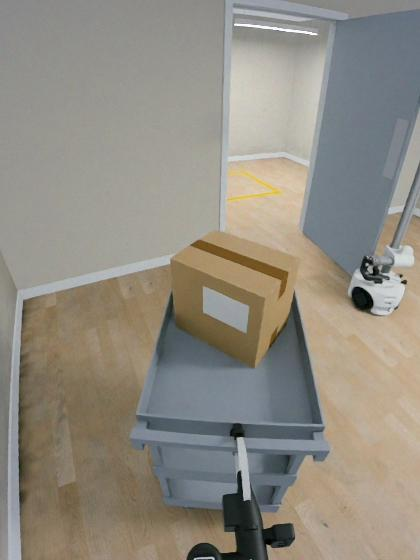

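Emit:
move(blocking=false, cameras=["r1_head_right_camera", "r1_head_camera"])

Emit:
zoom_image(camera="r1_head_right_camera", region=[0, 230, 150, 400])

Scene clock: 1947.33 s.
r1.base_odometry: x=-1.825 y=+1.918 heading=+0.800
r1.turned_by_wheels: +0.000
r1.turned_by_imu: +0.000
r1.base_tilt: forward=-1.6 right=+1.3
r1.lidar_m: 1.88 1.33 1.46 4.12 4.56 2.78 2.16 2.12 1.53 0.25 4.11 1.39
r1.base_status: not commanded
r1.joint_positions: lift_m=+0.127 arm_m=+0.000 wrist_yaw_rad=+3.089 wrist_pitch_rad=+0.002 wrist_roll_rad=+0.000 gripper_m=+0.056
r1.joint_status: not commanded
r1.measured_speeds: translate_m=+0.000 strafe_m=+0.000 rotate_rad=+0.000 lift_m=+0.000 arm_m=+0.000 wrist_yaw_rad=+0.000 wrist_pitch_rad=+0.000 wrist_roll_rad=+0.000
r1.motor_effort: lift_m=+20(20) arm_m=-4(4) wheel_0=+4(4) wheel_1=-6(7) wheel_2=+8(8)
r1.servo_current: wrist_yaw_rad=46(72) wrist_pitch_rad=39(52) wrist_roll_rad=59(65) gripper_m=39(52)
r1.contact_limits: translate_m 0.9
r1.hand_pose: x=-0.1125 y=+0.1024 z=+0.3046 quat_wxyz=(+0.026, -0.001, +0.000, +1.000) (m; r1's base frame)
r1.wrist_depth_mm: 137 138 - - - - - / 113 139 - - - - - / 116 139 270 - - - - / 137 159 - - - - - / 1708 - - - - - - / 1182 1205 195 1182 190 1138 1138 / 842 759 768 167 741 768 820
r2.base_odometry: x=+0.639 y=-2.720 heading=-2.492
r2.turned_by_wheels: +0.000
r2.turned_by_imu: +0.000
r2.base_tilt: forward=-0.7 right=+0.1
r2.lidar_m: 0.40 0.42 0.73 0.59 0.57 0.67 0.97 3.40 3.71 4.20 4.16 0.40
r2.base_status: done
r2.joint_positions: lift_m=+0.688 arm_m=+0.000 wrist_yaw_rad=-0.003 wrist_pitch_rad=+0.005 wrist_roll_rad=+1.569 gripper_m=-0.037
r2.joint_status: not commanded
r2.measured_speeds: translate_m=+0.000 strafe_m=+0.000 rotate_rad=+0.000 lift_m=+0.000 arm_m=+0.000 wrist_yaw_rad=+0.000 wrist_pitch_rad=+0.000 wrist_roll_rad=+0.000
r2.motor_effort: lift_m=+21(21) arm_m=-4(4) wheel_0=-3(12) wheel_1=+6(9) wheel_2=-8(13)
r2.servo_current: wrist_yaw_rad=52(59) wrist_pitch_rad=46(52) wrist_roll_rad=52(65) gripper_m=98(104)
r2.contact_limits: strafe_m 0.6
r2.hand_pose: x=+0.4590 y=-0.0884 z=+0.8644 quat_wxyz=(+0.708, +0.706, +0.001, -0.003) (m; r2's base frame)
r2.wrist_depth_mm: - - - 153 210 1537 1138 / - - - 156 215 741 - / - - 496 159 219 820 - / - 480 459 163 223 820 - / - - 521 167 228 - - / - - 185 169 178 - - / - - - - 237 1576 -
pictures: r1_head_camera, r1_head_right_camera
Images, in order (width x height): r1_head_camera 420x560, r1_head_right_camera 420x672.

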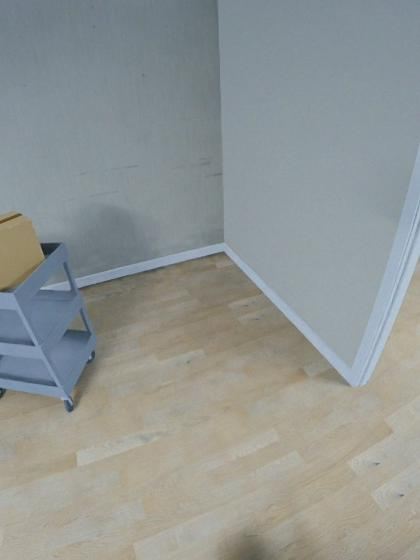

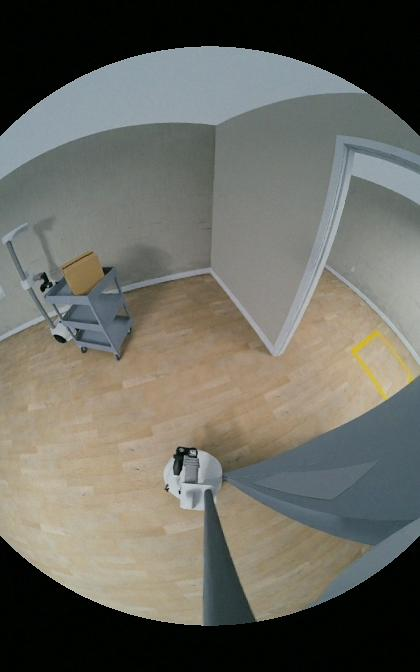

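Scaled by 2.965 from the camera's 420x672 image, which has a finer 600x960 frame.

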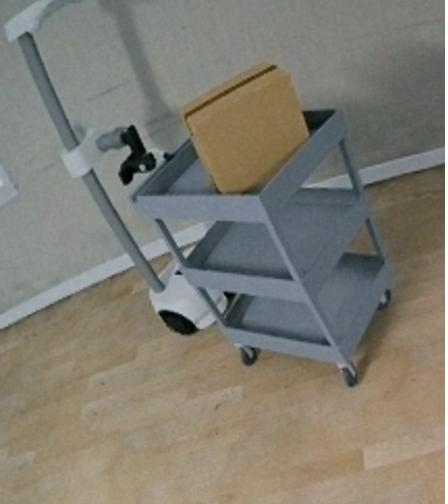

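Emit:
zoom_image(camera="r1_head_camera", region=[0, 320, 120, 430])

Scaled by 4.200 from the camera's 420x560 image, which has a finer 600x800 frame.

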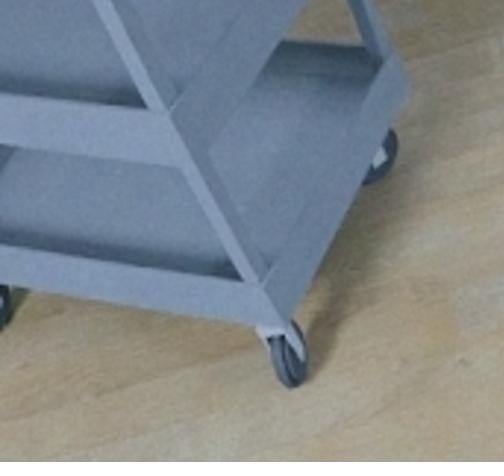

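Emit:
move(blocking=false, cameras=[], r2={"base": {"translate_m": 0.15, "strafe_m": -0.022}, "pace": "slow", "contact_limits": {"translate_m": 0.6}})

Emit:
wait(seconds=8, cameras=["r1_head_camera", "r2_head_camera"])

Emit:
zoom_image(camera="r1_head_camera", region=[0, 280, 150, 430])

Scene clock: 1964.57 s.
move: r2 moving
r1.base_odometry: x=-1.825 y=+1.918 heading=+0.800
r1.turned_by_wheels: +0.000
r1.turned_by_imu: +0.000
r1.base_tilt: forward=-1.5 right=+1.3
r1.lidar_m: 1.89 1.32 1.47 4.10 4.57 2.78 2.15 2.11 1.54 0.25 4.13 1.40
r1.base_status: not commanded
r1.joint_positions: lift_m=+0.127 arm_m=+0.000 wrist_yaw_rad=+3.089 wrist_pitch_rad=+0.002 wrist_roll_rad=+0.000 gripper_m=+0.056
r1.joint_status: not commanded
r1.measured_speeds: translate_m=+0.000 strafe_m=+0.000 rotate_rad=+0.000 lift_m=+0.000 arm_m=+0.000 wrist_yaw_rad=+0.000 wrist_pitch_rad=+0.000 wrist_roll_rad=+0.000
r1.motor_effort: lift_m=+20(20) arm_m=-4(4) wheel_0=+3(4) wheel_1=-7(7) wheel_2=+8(8)
r1.servo_current: wrist_yaw_rad=33(72) wrist_pitch_rad=46(46) wrist_roll_rad=46(59) gripper_m=46(46)
r1.contact_limits: translate_m 0.9
r1.hand_pose: x=-0.1125 y=+0.1024 z=+0.3046 quat_wxyz=(+0.026, -0.001, +0.000, +1.000) (m; r1's base frame)
r1.wrist_depth_mm: 137 138 - - - - - / 112 139 - - - - - / 116 139 271 - - - - / 137 159 - - - - - / 1708 - - - - - - / 1182 1182 195 1182 191 1160 1118 / 842 759 750 167 750 768 809
r2.base_odometry: x=+0.628 y=-2.726 heading=-2.492
r2.turned_by_wheels: +0.000
r2.turned_by_imu: +0.000
r2.base_tilt: forward=-0.7 right=+0.1
r2.lidar_m: 0.40 0.43 0.73 0.59 0.58 0.66 1.02 3.38 3.75 4.18 4.15 0.42
r2.base_status: translate_m moving; strafe_m moving
r2.joint_positions: lift_m=+0.688 arm_m=+0.000 wrist_yaw_rad=-0.003 wrist_pitch_rad=+0.005 wrist_roll_rad=+1.569 gripper_m=-0.037
r2.joint_status: not commanded
r2.measured_speeds: translate_m=+0.048 strafe_m=-0.007 rotate_rad=-0.003 lift_m=+0.000 arm_m=+0.000 wrist_yaw_rad=+0.000 wrist_pitch_rad=+0.000 wrist_roll_rad=+0.000
r2.motor_effort: lift_m=+21(21) arm_m=-4(4) wheel_0=+7(13) wheel_1=+7(8) wheel_2=-14(14)
r2.servo_current: wrist_yaw_rad=46(52) wrist_pitch_rad=33(52) wrist_roll_rad=26(52) gripper_m=85(98)
r2.contact_limits: translate_m 0.6
r2.hand_pose: x=+0.4590 y=-0.0884 z=+0.8644 quat_wxyz=(+0.708, +0.706, +0.001, -0.003) (m; r2's base frame)
r2.wrist_depth_mm: - - - 154 211 1537 1138 / - - - 156 215 788 - / - - 504 160 220 820 - / - 477 455 163 224 820 - / - - 517 167 228 831 - / - - 185 169 179 - - / - - - - 236 1537 -
pictures: none
No camera images: "cameras" was empty.

Scene clock: 1966.87 s.
earlier move: r2 done
r1.base_odometry: x=-1.825 y=+1.918 heading=+0.800
r1.turned_by_wheels: +0.000
r1.turned_by_imu: +0.000
r1.base_tilt: forward=-1.6 right=+1.3
r1.lidar_m: 1.90 1.34 1.55 4.14 4.61 2.73 2.17 2.14 1.56 0.25 4.12 1.41
r1.base_status: not commanded
r1.joint_positions: lift_m=+0.127 arm_m=+0.000 wrist_yaw_rad=+3.089 wrist_pitch_rad=+0.002 wrist_roll_rad=+0.000 gripper_m=+0.056
r1.joint_status: not commanded
r1.measured_speeds: translate_m=+0.000 strafe_m=+0.000 rotate_rad=+0.000 lift_m=+0.000 arm_m=+0.000 wrist_yaw_rad=+0.000 wrist_pitch_rad=+0.000 wrist_roll_rad=+0.000
r1.motor_effort: lift_m=+20(20) arm_m=-4(4) wheel_0=+4(4) wheel_1=-7(7) wheel_2=+8(8)
r1.servo_current: wrist_yaw_rad=46(72) wrist_pitch_rad=39(52) wrist_roll_rad=46(65) gripper_m=46(46)
r1.contact_limits: translate_m 0.9
r1.hand_pose: x=-0.1125 y=+0.1024 z=+0.3046 quat_wxyz=(+0.026, -0.001, +0.000, +1.000) (m; r1's base frame)
r1.wrist_depth_mm: 137 138 - - - - - / 112 139 - - - - - / 116 139 270 - - - - / 137 159 - - - - - / 1708 - - - - - - / 1229 1182 195 1205 191 1160 1160 / 842 741 750 167 750 778 809
r2.base_odometry: x=+0.506 y=-2.793 heading=-2.491
r2.turned_by_wheels: +0.001
r2.turned_by_imu: +0.002
r2.base_tilt: forward=-0.7 right=+0.1
r2.lidar_m: 0.39 0.40 0.84 0.66 0.65 0.73 1.10 3.53 3.90 4.14 4.07 0.43
r2.base_status: done
r2.joint_positions: lift_m=+0.688 arm_m=+0.000 wrist_yaw_rad=+0.001 wrist_pitch_rad=+0.005 wrist_roll_rad=+1.569 gripper_m=-0.037
r2.joint_status: not commanded
r2.measured_speeds: translate_m=+0.000 strafe_m=+0.000 rotate_rad=+0.000 lift_m=+0.000 arm_m=+0.000 wrist_yaw_rad=+0.000 wrist_pitch_rad=+0.000 wrist_roll_rad=+0.000
r2.motor_effort: lift_m=+21(21) arm_m=-3(4) wheel_0=+7(13) wheel_1=+5(8) wheel_2=-4(15)
r2.servo_current: wrist_yaw_rad=46(65) wrist_pitch_rad=46(52) wrist_roll_rad=46(59) gripper_m=98(111)
r2.contact_limits: translate_m 0.6
r2.hand_pose: x=+0.4594 y=-0.0872 z=+0.8644 quat_wxyz=(+0.708, +0.706, +0.002, -0.002) (m; r2's base frame)
r2.wrist_depth_mm: - - - 178 239 1366 1025 / - - - 176 237 1661 1098 / - - - 174 236 798 - / - - 488 232 233 842 - / - - 473 172 232 831 - / - - 185 170 179 - - / - 137 574 - 229 - -
wait: 2.30 of 8 s (r2 has come to rest)
pictures: r1_head_camera, r2_head_camera
Images, in order (width x height): r1_head_camera 420x560, r2_head_camera 420x560.

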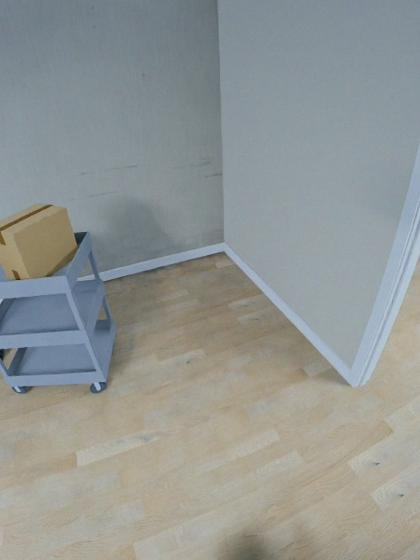

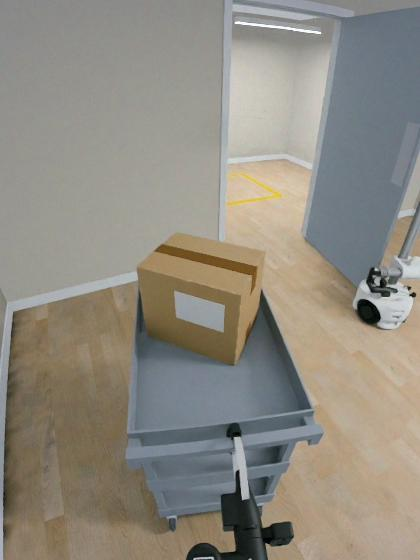

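Scaled by 3.360 from the camera's 420x560 image, which has a finer 600x800 frame.

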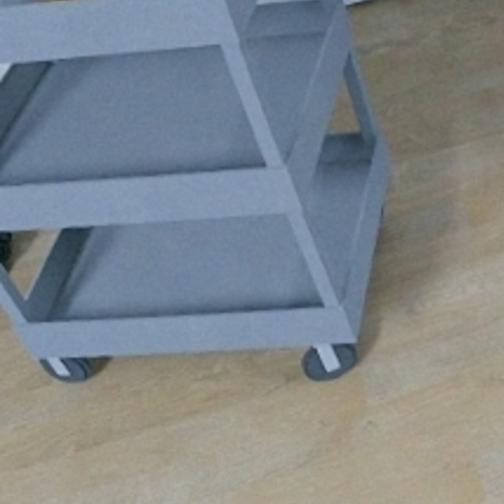

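Emit:
move(blocking=false, cameras=[], r2={"base": {"rotate_rad": 0.6}, "joints": {"wrist_yaw_rad": -0.6}, "speeds": {"wrist_yaw_rad": 0.9}, "pace": "slow", "contact_limits": {"rotate_rad": 0.6}})

Emit:
wait(seconds=3, cameras=["r2_head_camera"])

Scene clock: 2118.40 s.
move: r2 moving
r1.base_odometry: x=-1.825 y=+1.918 heading=+0.800
r1.turned_by_wheels: +0.000
r1.turned_by_imu: +0.000
r1.base_tilt: forward=-1.6 right=+1.3
r1.lidar_m: 1.91 1.32 1.51 4.11 4.60 2.76 2.18 2.12 1.51 0.25 4.12 1.41
r1.base_status: not commanded
r1.joint_positions: lift_m=+0.127 arm_m=+0.000 wrist_yaw_rad=+3.089 wrist_pitch_rad=+0.002 wrist_roll_rad=+0.000 gripper_m=+0.056
r1.joint_status: not commanded
r1.measured_speeds: translate_m=+0.000 strafe_m=+0.000 rotate_rad=+0.000 lift_m=+0.000 arm_m=+0.000 wrist_yaw_rad=+0.000 wrist_pitch_rad=+0.000 wrist_roll_rad=+0.000
r1.motor_effort: lift_m=+20(20) arm_m=-4(4) wheel_0=+4(4) wheel_1=-7(7) wheel_2=+8(8)
r1.servo_current: wrist_yaw_rad=33(65) wrist_pitch_rad=39(46) wrist_roll_rad=52(59) gripper_m=39(46)
r1.contact_limits: translate_m 0.9
r1.hand_pose: x=-0.1125 y=+0.1024 z=+0.3046 quat_wxyz=(+0.026, -0.001, +0.000, +1.000) (m; r1's base frame)
r1.wrist_depth_mm: 136 138 - - - - - / 113 139 - - - - - / 116 140 270 - - - - / 137 159 - - - - - / 1661 - - - - - - / 1205 1205 195 1182 190 1182 1118 / 842 741 750 166 750 778 820
r2.base_odometry: x=+0.506 y=-2.793 heading=-2.367
r2.turned_by_wheels: +0.124
r2.turned_by_imu: +0.122
r2.base_tilt: forward=-0.7 right=+0.1
r2.lidar_m: 0.34 1.36 0.78 0.66 0.66 0.81 1.38 3.55 4.10 4.09 0.51 0.42
r2.base_status: rotate_rad moving
r2.joint_positions: lift_m=+0.688 arm_m=+0.000 wrist_yaw_rad=-0.329 wrist_pitch_rad=+0.006 wrist_roll_rad=+1.569 gripper_m=-0.037
r2.joint_status: wrist_yaw_rad moving
r2.measured_speeds: translate_m=-0.002 strafe_m=+0.000 rotate_rad=+0.477 lift_m=+0.000 arm_m=+0.000 wrist_yaw_rad=-1.034 wrist_pitch_rad=+0.000 wrist_roll_rad=+0.000
r2.motor_effort: lift_m=+21(21) arm_m=-3(4) wheel_0=-5(5) wheel_1=-7(8) wheel_2=-4(5)
r2.servo_current: wrist_yaw_rad=260(533) wrist_pitch_rad=46(46) wrist_roll_rad=52(59) gripper_m=91(98)
r2.contact_limits: rotate_rad 0.6
r2.hand_pose: x=+0.4155 y=-0.1760 z=+0.8643 quat_wxyz=(+0.698, +0.697, -0.114, -0.118) (m; r2's base frame)
r2.wrist_depth_mm: - - - 216 285 1336 1042 / - - - 204 273 1464 1118 / - - - 195 256 1618 500 / - - - 186 248 820 - / - - 469 179 237 820 - / - - 185 170 179 - - / - 136 492 - 220 - -
pictures: none
No camera images: "cameras" was empty.

Scene clock: 2119.73 s.
earlier move: r2 done
r1.base_odometry: x=-1.825 y=+1.918 heading=+0.800
r1.turned_by_wheels: +0.000
r1.turned_by_imu: +0.000
r1.base_tilt: forward=-1.6 right=+1.2
r1.lidar_m: 1.89 1.33 1.58 4.14 4.60 2.75 2.18 2.12 1.55 0.25 4.10 1.40
r1.base_status: not commanded
r1.joint_positions: lift_m=+0.127 arm_m=+0.000 wrist_yaw_rad=+3.089 wrist_pitch_rad=+0.002 wrist_roll_rad=+0.000 gripper_m=+0.056
r1.joint_status: not commanded
r1.measured_speeds: translate_m=+0.000 strafe_m=+0.000 rotate_rad=+0.000 lift_m=+0.000 arm_m=+0.000 wrist_yaw_rad=+0.000 wrist_pitch_rad=+0.000 wrist_roll_rad=+0.000
r1.motor_effort: lift_m=+20(20) arm_m=-4(4) wheel_0=+3(4) wheel_1=-6(7) wheel_2=+8(8)
r1.servo_current: wrist_yaw_rad=39(72) wrist_pitch_rad=39(52) wrist_roll_rad=46(65) gripper_m=39(46)
r1.contact_limits: translate_m 0.9
r1.hand_pose: x=-0.1125 y=+0.1024 z=+0.3046 quat_wxyz=(+0.026, -0.001, +0.000, +1.000) (m; r1's base frame)
r1.wrist_depth_mm: 136 138 - - - - - / 112 139 - - - - - / 116 139 270 - - - - / 137 158 - - - - - / 1661 - - - - - - / 1182 1205 195 1182 190 1182 1138 / 842 750 750 167 750 778 831
r2.base_odometry: x=+0.506 y=-2.793 heading=-1.892
r2.turned_by_wheels: +0.474
r2.turned_by_imu: +0.461
r2.base_tilt: forward=-0.7 right=+0.0
r2.lidar_m: 0.41 0.79 0.65 0.66 0.77 1.24 3.55 4.05 4.10 2.06 0.34 0.37
r2.base_status: done
r2.joint_positions: lift_m=+0.688 arm_m=+0.000 wrist_yaw_rad=-0.602 wrist_pitch_rad=+0.006 wrist_roll_rad=+1.569 gripper_m=-0.037
r2.joint_status: all done
r2.measured_speeds: translate_m=+0.000 strafe_m=+0.000 rotate_rad=+0.000 lift_m=+0.000 arm_m=+0.000 wrist_yaw_rad=+0.000 wrist_pitch_rad=+0.000 wrist_roll_rad=+0.000
r2.motor_effort: lift_m=+21(21) arm_m=+4(4) wheel_0=-6(11) wheel_1=-4(9) wheel_2=-6(16)
r2.servo_current: wrist_yaw_rad=39(533) wrist_pitch_rad=46(52) wrist_roll_rad=33(59) gripper_m=91(98)
r2.contact_limits: rotate_rad 0.6
r2.hand_pose: x=+0.3591 y=-0.2353 z=+0.8643 quat_wxyz=(+0.675, +0.675, -0.207, -0.212) (m; r2's base frame)
r2.wrist_depth_mm: - - - 158 216 1661 1160 / - - - 160 219 759 - / - - 500 163 221 820 - / - 477 462 165 225 820 - / - - 521 167 229 842 - / - - 185 169 179 - - / - 135 - - 235 1537 -
wait: 1.33 of 3 s (r2 has come to rest)
pictures: r2_head_camera
Images, in order (width x height): r2_head_camera 420x560.

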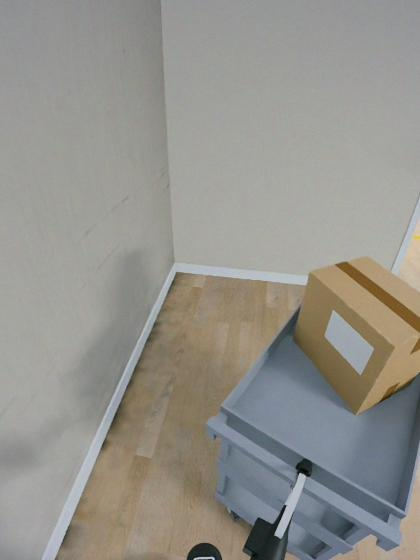

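Emit:
move(blocking=false, cameras=[], r2={"base": {"translate_m": -0.669, "strafe_m": -0.602}, "joints": {"wrist_yaw_rad": 0.0}, "speeds": {"wrist_yaw_rad": 0.09}, "pace": "slow", "contact_limits": {"translate_m": 0.6}})

Emit:
wait(seconds=5, cameras=[])

Emit:
wait(seconds=8, cameras=["r2_head_camera"])

Scene clock: 2128.03 s.
move: r2 moving
r1.base_odometry: x=-1.825 y=+1.918 heading=+0.800
r1.turned_by_wheels: +0.000
r1.turned_by_imu: +0.000
r1.base_tilt: forward=-1.6 right=+1.3
r1.lidar_m: 1.90 1.33 1.57 4.15 4.60 2.74 2.17 2.12 1.53 0.25 4.10 1.40
r1.base_status: not commanded
r1.joint_positions: lift_m=+0.127 arm_m=+0.000 wrist_yaw_rad=+3.089 wrist_pitch_rad=+0.002 wrist_roll_rad=+0.000 gripper_m=+0.056
r1.joint_status: not commanded
r1.measured_speeds: translate_m=+0.000 strafe_m=+0.000 rotate_rad=+0.000 lift_m=+0.000 arm_m=+0.000 wrist_yaw_rad=+0.000 wrist_pitch_rad=+0.000 wrist_roll_rad=+0.000
r1.motor_effort: lift_m=+20(20) arm_m=-4(4) wheel_0=+3(4) wheel_1=-7(7) wheel_2=+8(8)
r1.servo_current: wrist_yaw_rad=52(52) wrist_pitch_rad=39(52) wrist_roll_rad=39(65) gripper_m=39(46)
r1.contact_limits: translate_m 0.9
r1.hand_pose: x=-0.1125 y=+0.1024 z=+0.3046 quat_wxyz=(+0.026, -0.001, +0.000, +1.000) (m; r1's base frame)
r1.wrist_depth_mm: 137 138 - - - - - / 113 139 - - - - - / 116 139 271 - - - - / 137 159 - - - - - / 1708 - - - - - - / 1205 1182 195 1182 191 1160 1138 / 842 750 759 166 750 778 820
r2.base_odometry: x=+0.501 y=-2.781 heading=-1.892
r2.turned_by_wheels: +0.000
r2.turned_by_imu: +0.001
r2.base_tilt: forward=-0.7 right=+0.1
r2.lidar_m: 0.41 0.81 0.66 0.67 0.77 1.28 3.56 4.05 4.10 2.05 0.36 0.37
r2.base_status: translate_m moving; strafe_m moving
r2.joint_positions: lift_m=+0.688 arm_m=+0.000 wrist_yaw_rad=-0.564 wrist_pitch_rad=+0.006 wrist_roll_rad=+1.569 gripper_m=-0.037
r2.joint_status: wrist_yaw_rad moving
r2.measured_speeds: translate_m=-0.037 strafe_m=-0.034 rotate_rad=+0.001 lift_m=+0.000 arm_m=+0.000 wrist_yaw_rad=+0.106 wrist_pitch_rad=+0.000 wrist_roll_rad=+0.000
r2.motor_effort: lift_m=+21(21) arm_m=+4(4) wheel_0=+6(6) wheel_1=-9(9) wheel_2=+7(8)
r2.servo_current: wrist_yaw_rad=72(72) wrist_pitch_rad=46(52) wrist_roll_rad=39(52) gripper_m=91(98)
r2.contact_limits: translate_m 0.6
r2.hand_pose: x=+0.3678 y=-0.2281 z=+0.8643 quat_wxyz=(+0.679, +0.679, -0.195, -0.199) (m; r2's base frame)
r2.wrist_depth_mm: - - - 154 211 1537 1138 / - - - 157 215 788 - / - - 480 160 219 809 - / - 488 466 163 224 820 - / - - 530 167 228 - - / - - 185 169 179 - - / - - - - 237 1618 -
pictures: none
No camera images: "cameras" was empty.

Scene clock: 2133.03 s.
earlier move: r2 moving
r1.base_odometry: x=-1.825 y=+1.918 heading=+0.800
r1.turned_by_wheels: +0.000
r1.turned_by_imu: +0.000
r1.base_tilt: forward=-1.6 right=+1.3
r1.lidar_m: 1.90 1.40 1.45 4.15 4.60 2.78 2.16 2.11 1.56 0.25 4.12 1.39
r1.base_status: not commanded
r1.joint_positions: lift_m=+0.127 arm_m=+0.000 wrist_yaw_rad=+3.089 wrist_pitch_rad=+0.002 wrist_roll_rad=+0.000 gripper_m=+0.056
r1.joint_status: not commanded
r1.measured_speeds: translate_m=+0.000 strafe_m=+0.000 rotate_rad=+0.000 lift_m=+0.000 arm_m=+0.000 wrist_yaw_rad=+0.000 wrist_pitch_rad=+0.000 wrist_roll_rad=+0.000
r1.motor_effort: lift_m=+20(20) arm_m=-4(4) wheel_0=+3(4) wheel_1=-6(7) wheel_2=+8(8)
r1.servo_current: wrist_yaw_rad=59(65) wrist_pitch_rad=33(52) wrist_roll_rad=39(65) gripper_m=46(52)
r1.contact_limits: translate_m 0.9
r1.hand_pose: x=-0.1125 y=+0.1024 z=+0.3046 quat_wxyz=(+0.026, -0.001, +0.000, +1.000) (m; r1's base frame)
r1.wrist_depth_mm: 136 138 - - - - - / 112 139 - - - - - / 116 139 270 - - - - / 137 159 - - - - - / 1661 - - - - - - / 1205 1182 195 1205 190 1160 1138 / 842 750 759 167 741 788 809
r2.base_odometry: x=+0.305 y=-2.332 heading=-1.892
r2.turned_by_wheels: +0.000
r2.turned_by_imu: +0.001
r2.base_tilt: forward=-0.7 right=+0.0
r2.lidar_m: 0.39 0.43 1.09 1.06 1.21 1.94 3.26 3.69 3.69 3.68 1.86 0.44
r2.base_status: translate_m moving; strafe_m moving
r2.joint_positions: lift_m=+0.688 arm_m=+0.000 wrist_yaw_rad=-0.114 wrist_pitch_rad=+0.006 wrist_roll_rad=+1.569 gripper_m=-0.037
r2.joint_status: wrist_yaw_rad moving
r2.measured_speeds: translate_m=-0.075 strafe_m=-0.068 rotate_rad=-0.002 lift_m=+0.000 arm_m=+0.000 wrist_yaw_rad=+0.094 wrist_pitch_rad=+0.000 wrist_roll_rad=+0.000
r2.motor_effort: lift_m=+21(21) arm_m=+4(4) wheel_0=+5(11) wheel_1=-6(10) wheel_2=+10(13)
r2.servo_current: wrist_yaw_rad=65(117) wrist_pitch_rad=39(52) wrist_roll_rad=52(59) gripper_m=98(104)
r2.contact_limits: translate_m 0.6
r2.hand_pose: x=+0.4475 y=-0.1196 z=+0.8643 quat_wxyz=(+0.706, +0.705, -0.038, -0.042) (m; r2's base frame)
r2.wrist_depth_mm: - - - 173 234 1537 1138 / - - - 173 234 1661 500 / - - 615 173 233 809 - / - - 466 232 232 831 - / - - 492 171 231 831 - / - - 186 170 179 - - / - - - - - - -
wait: 5.00 s; no rest
pictures: none
No camera images: "cameras" was empty.

Scene clock: 2137.77 s.
earlier move: r2 done
r1.base_odometry: x=-1.825 y=+1.918 heading=+0.800
r1.turned_by_wheels: +0.000
r1.turned_by_imu: +0.000
r1.base_tilt: forward=-1.6 right=+1.3
r1.lidar_m: 1.90 2.61 1.48 1.79 4.60 2.76 2.16 2.12 1.53 0.25 4.13 1.39
r1.base_status: not commanded
r1.joint_positions: lift_m=+0.127 arm_m=+0.000 wrist_yaw_rad=+3.089 wrist_pitch_rad=+0.002 wrist_roll_rad=+0.000 gripper_m=+0.056
r1.joint_status: not commanded
r1.measured_speeds: translate_m=+0.000 strafe_m=+0.000 rotate_rad=+0.000 lift_m=+0.000 arm_m=+0.000 wrist_yaw_rad=+0.000 wrist_pitch_rad=+0.000 wrist_roll_rad=+0.000
r1.motor_effort: lift_m=+20(20) arm_m=-4(4) wheel_0=+3(4) wheel_1=-7(7) wheel_2=+8(8)
r1.servo_current: wrist_yaw_rad=52(72) wrist_pitch_rad=46(52) wrist_roll_rad=65(65) gripper_m=39(52)
r1.contact_limits: translate_m 0.9
r1.hand_pose: x=-0.1125 y=+0.1024 z=+0.3046 quat_wxyz=(+0.026, -0.001, +0.000, +1.000) (m; r1's base frame)
r1.wrist_depth_mm: 136 139 - - - - - / 113 139 - - - - - / 116 139 271 - - - - / 137 159 - - - - - / 1708 - - - - - - / 1182 1182 195 1182 190 1182 1160 / 842 750 750 166 750 778 809
r2.base_odometry: x=+0.146 y=-1.968 heading=-1.891
r2.turned_by_wheels: +0.000
r2.turned_by_imu: +0.001
r2.base_tilt: forward=-0.6 right=+0.1
r2.lidar_m: 0.25 0.26 1.41 1.40 1.55 2.64 3.00 3.44 3.36 3.36 1.80 0.48
r2.base_status: done
r2.joint_positions: lift_m=+0.688 arm_m=+0.000 wrist_yaw_rad=+0.003 wrist_pitch_rad=+0.006 wrist_roll_rad=+1.569 gripper_m=-0.037
r2.joint_status: all done
r2.measured_speeds: translate_m=+0.000 strafe_m=+0.000 rotate_rad=+0.000 lift_m=+0.000 arm_m=+0.000 wrist_yaw_rad=+0.000 wrist_pitch_rad=+0.000 wrist_roll_rad=+0.000
r2.motor_effort: lift_m=+21(21) arm_m=+4(5) wheel_0=+5(11) wheel_1=-3(10) wheel_2=+8(13)
r2.servo_current: wrist_yaw_rad=39(117) wrist_pitch_rad=39(52) wrist_roll_rad=52(59) gripper_m=98(104)
r2.contact_limits: translate_m 0.6
r2.hand_pose: x=+0.4595 y=-0.0865 z=+0.8643 quat_wxyz=(+0.708, +0.706, +0.003, -0.001) (m; r2's base frame)
r2.wrist_depth_mm: - - - - - 1661 1138 / - - - - - 1618 1138 / - - - 338 - 1464 1118 / - - - 229 329 1576 459 / - - - 191 259 1708 496 / - - 185 155 179 1576 - / - - 517 - 202 - -
wait: 4.73 of 8 s (r2 has come to rest)
pictures: r2_head_camera
Images, in order (width x height): r2_head_camera 420x560.

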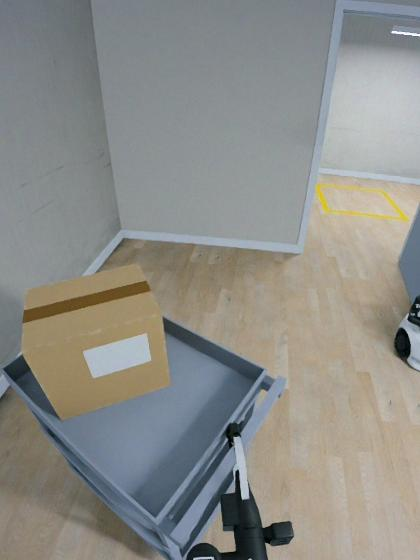

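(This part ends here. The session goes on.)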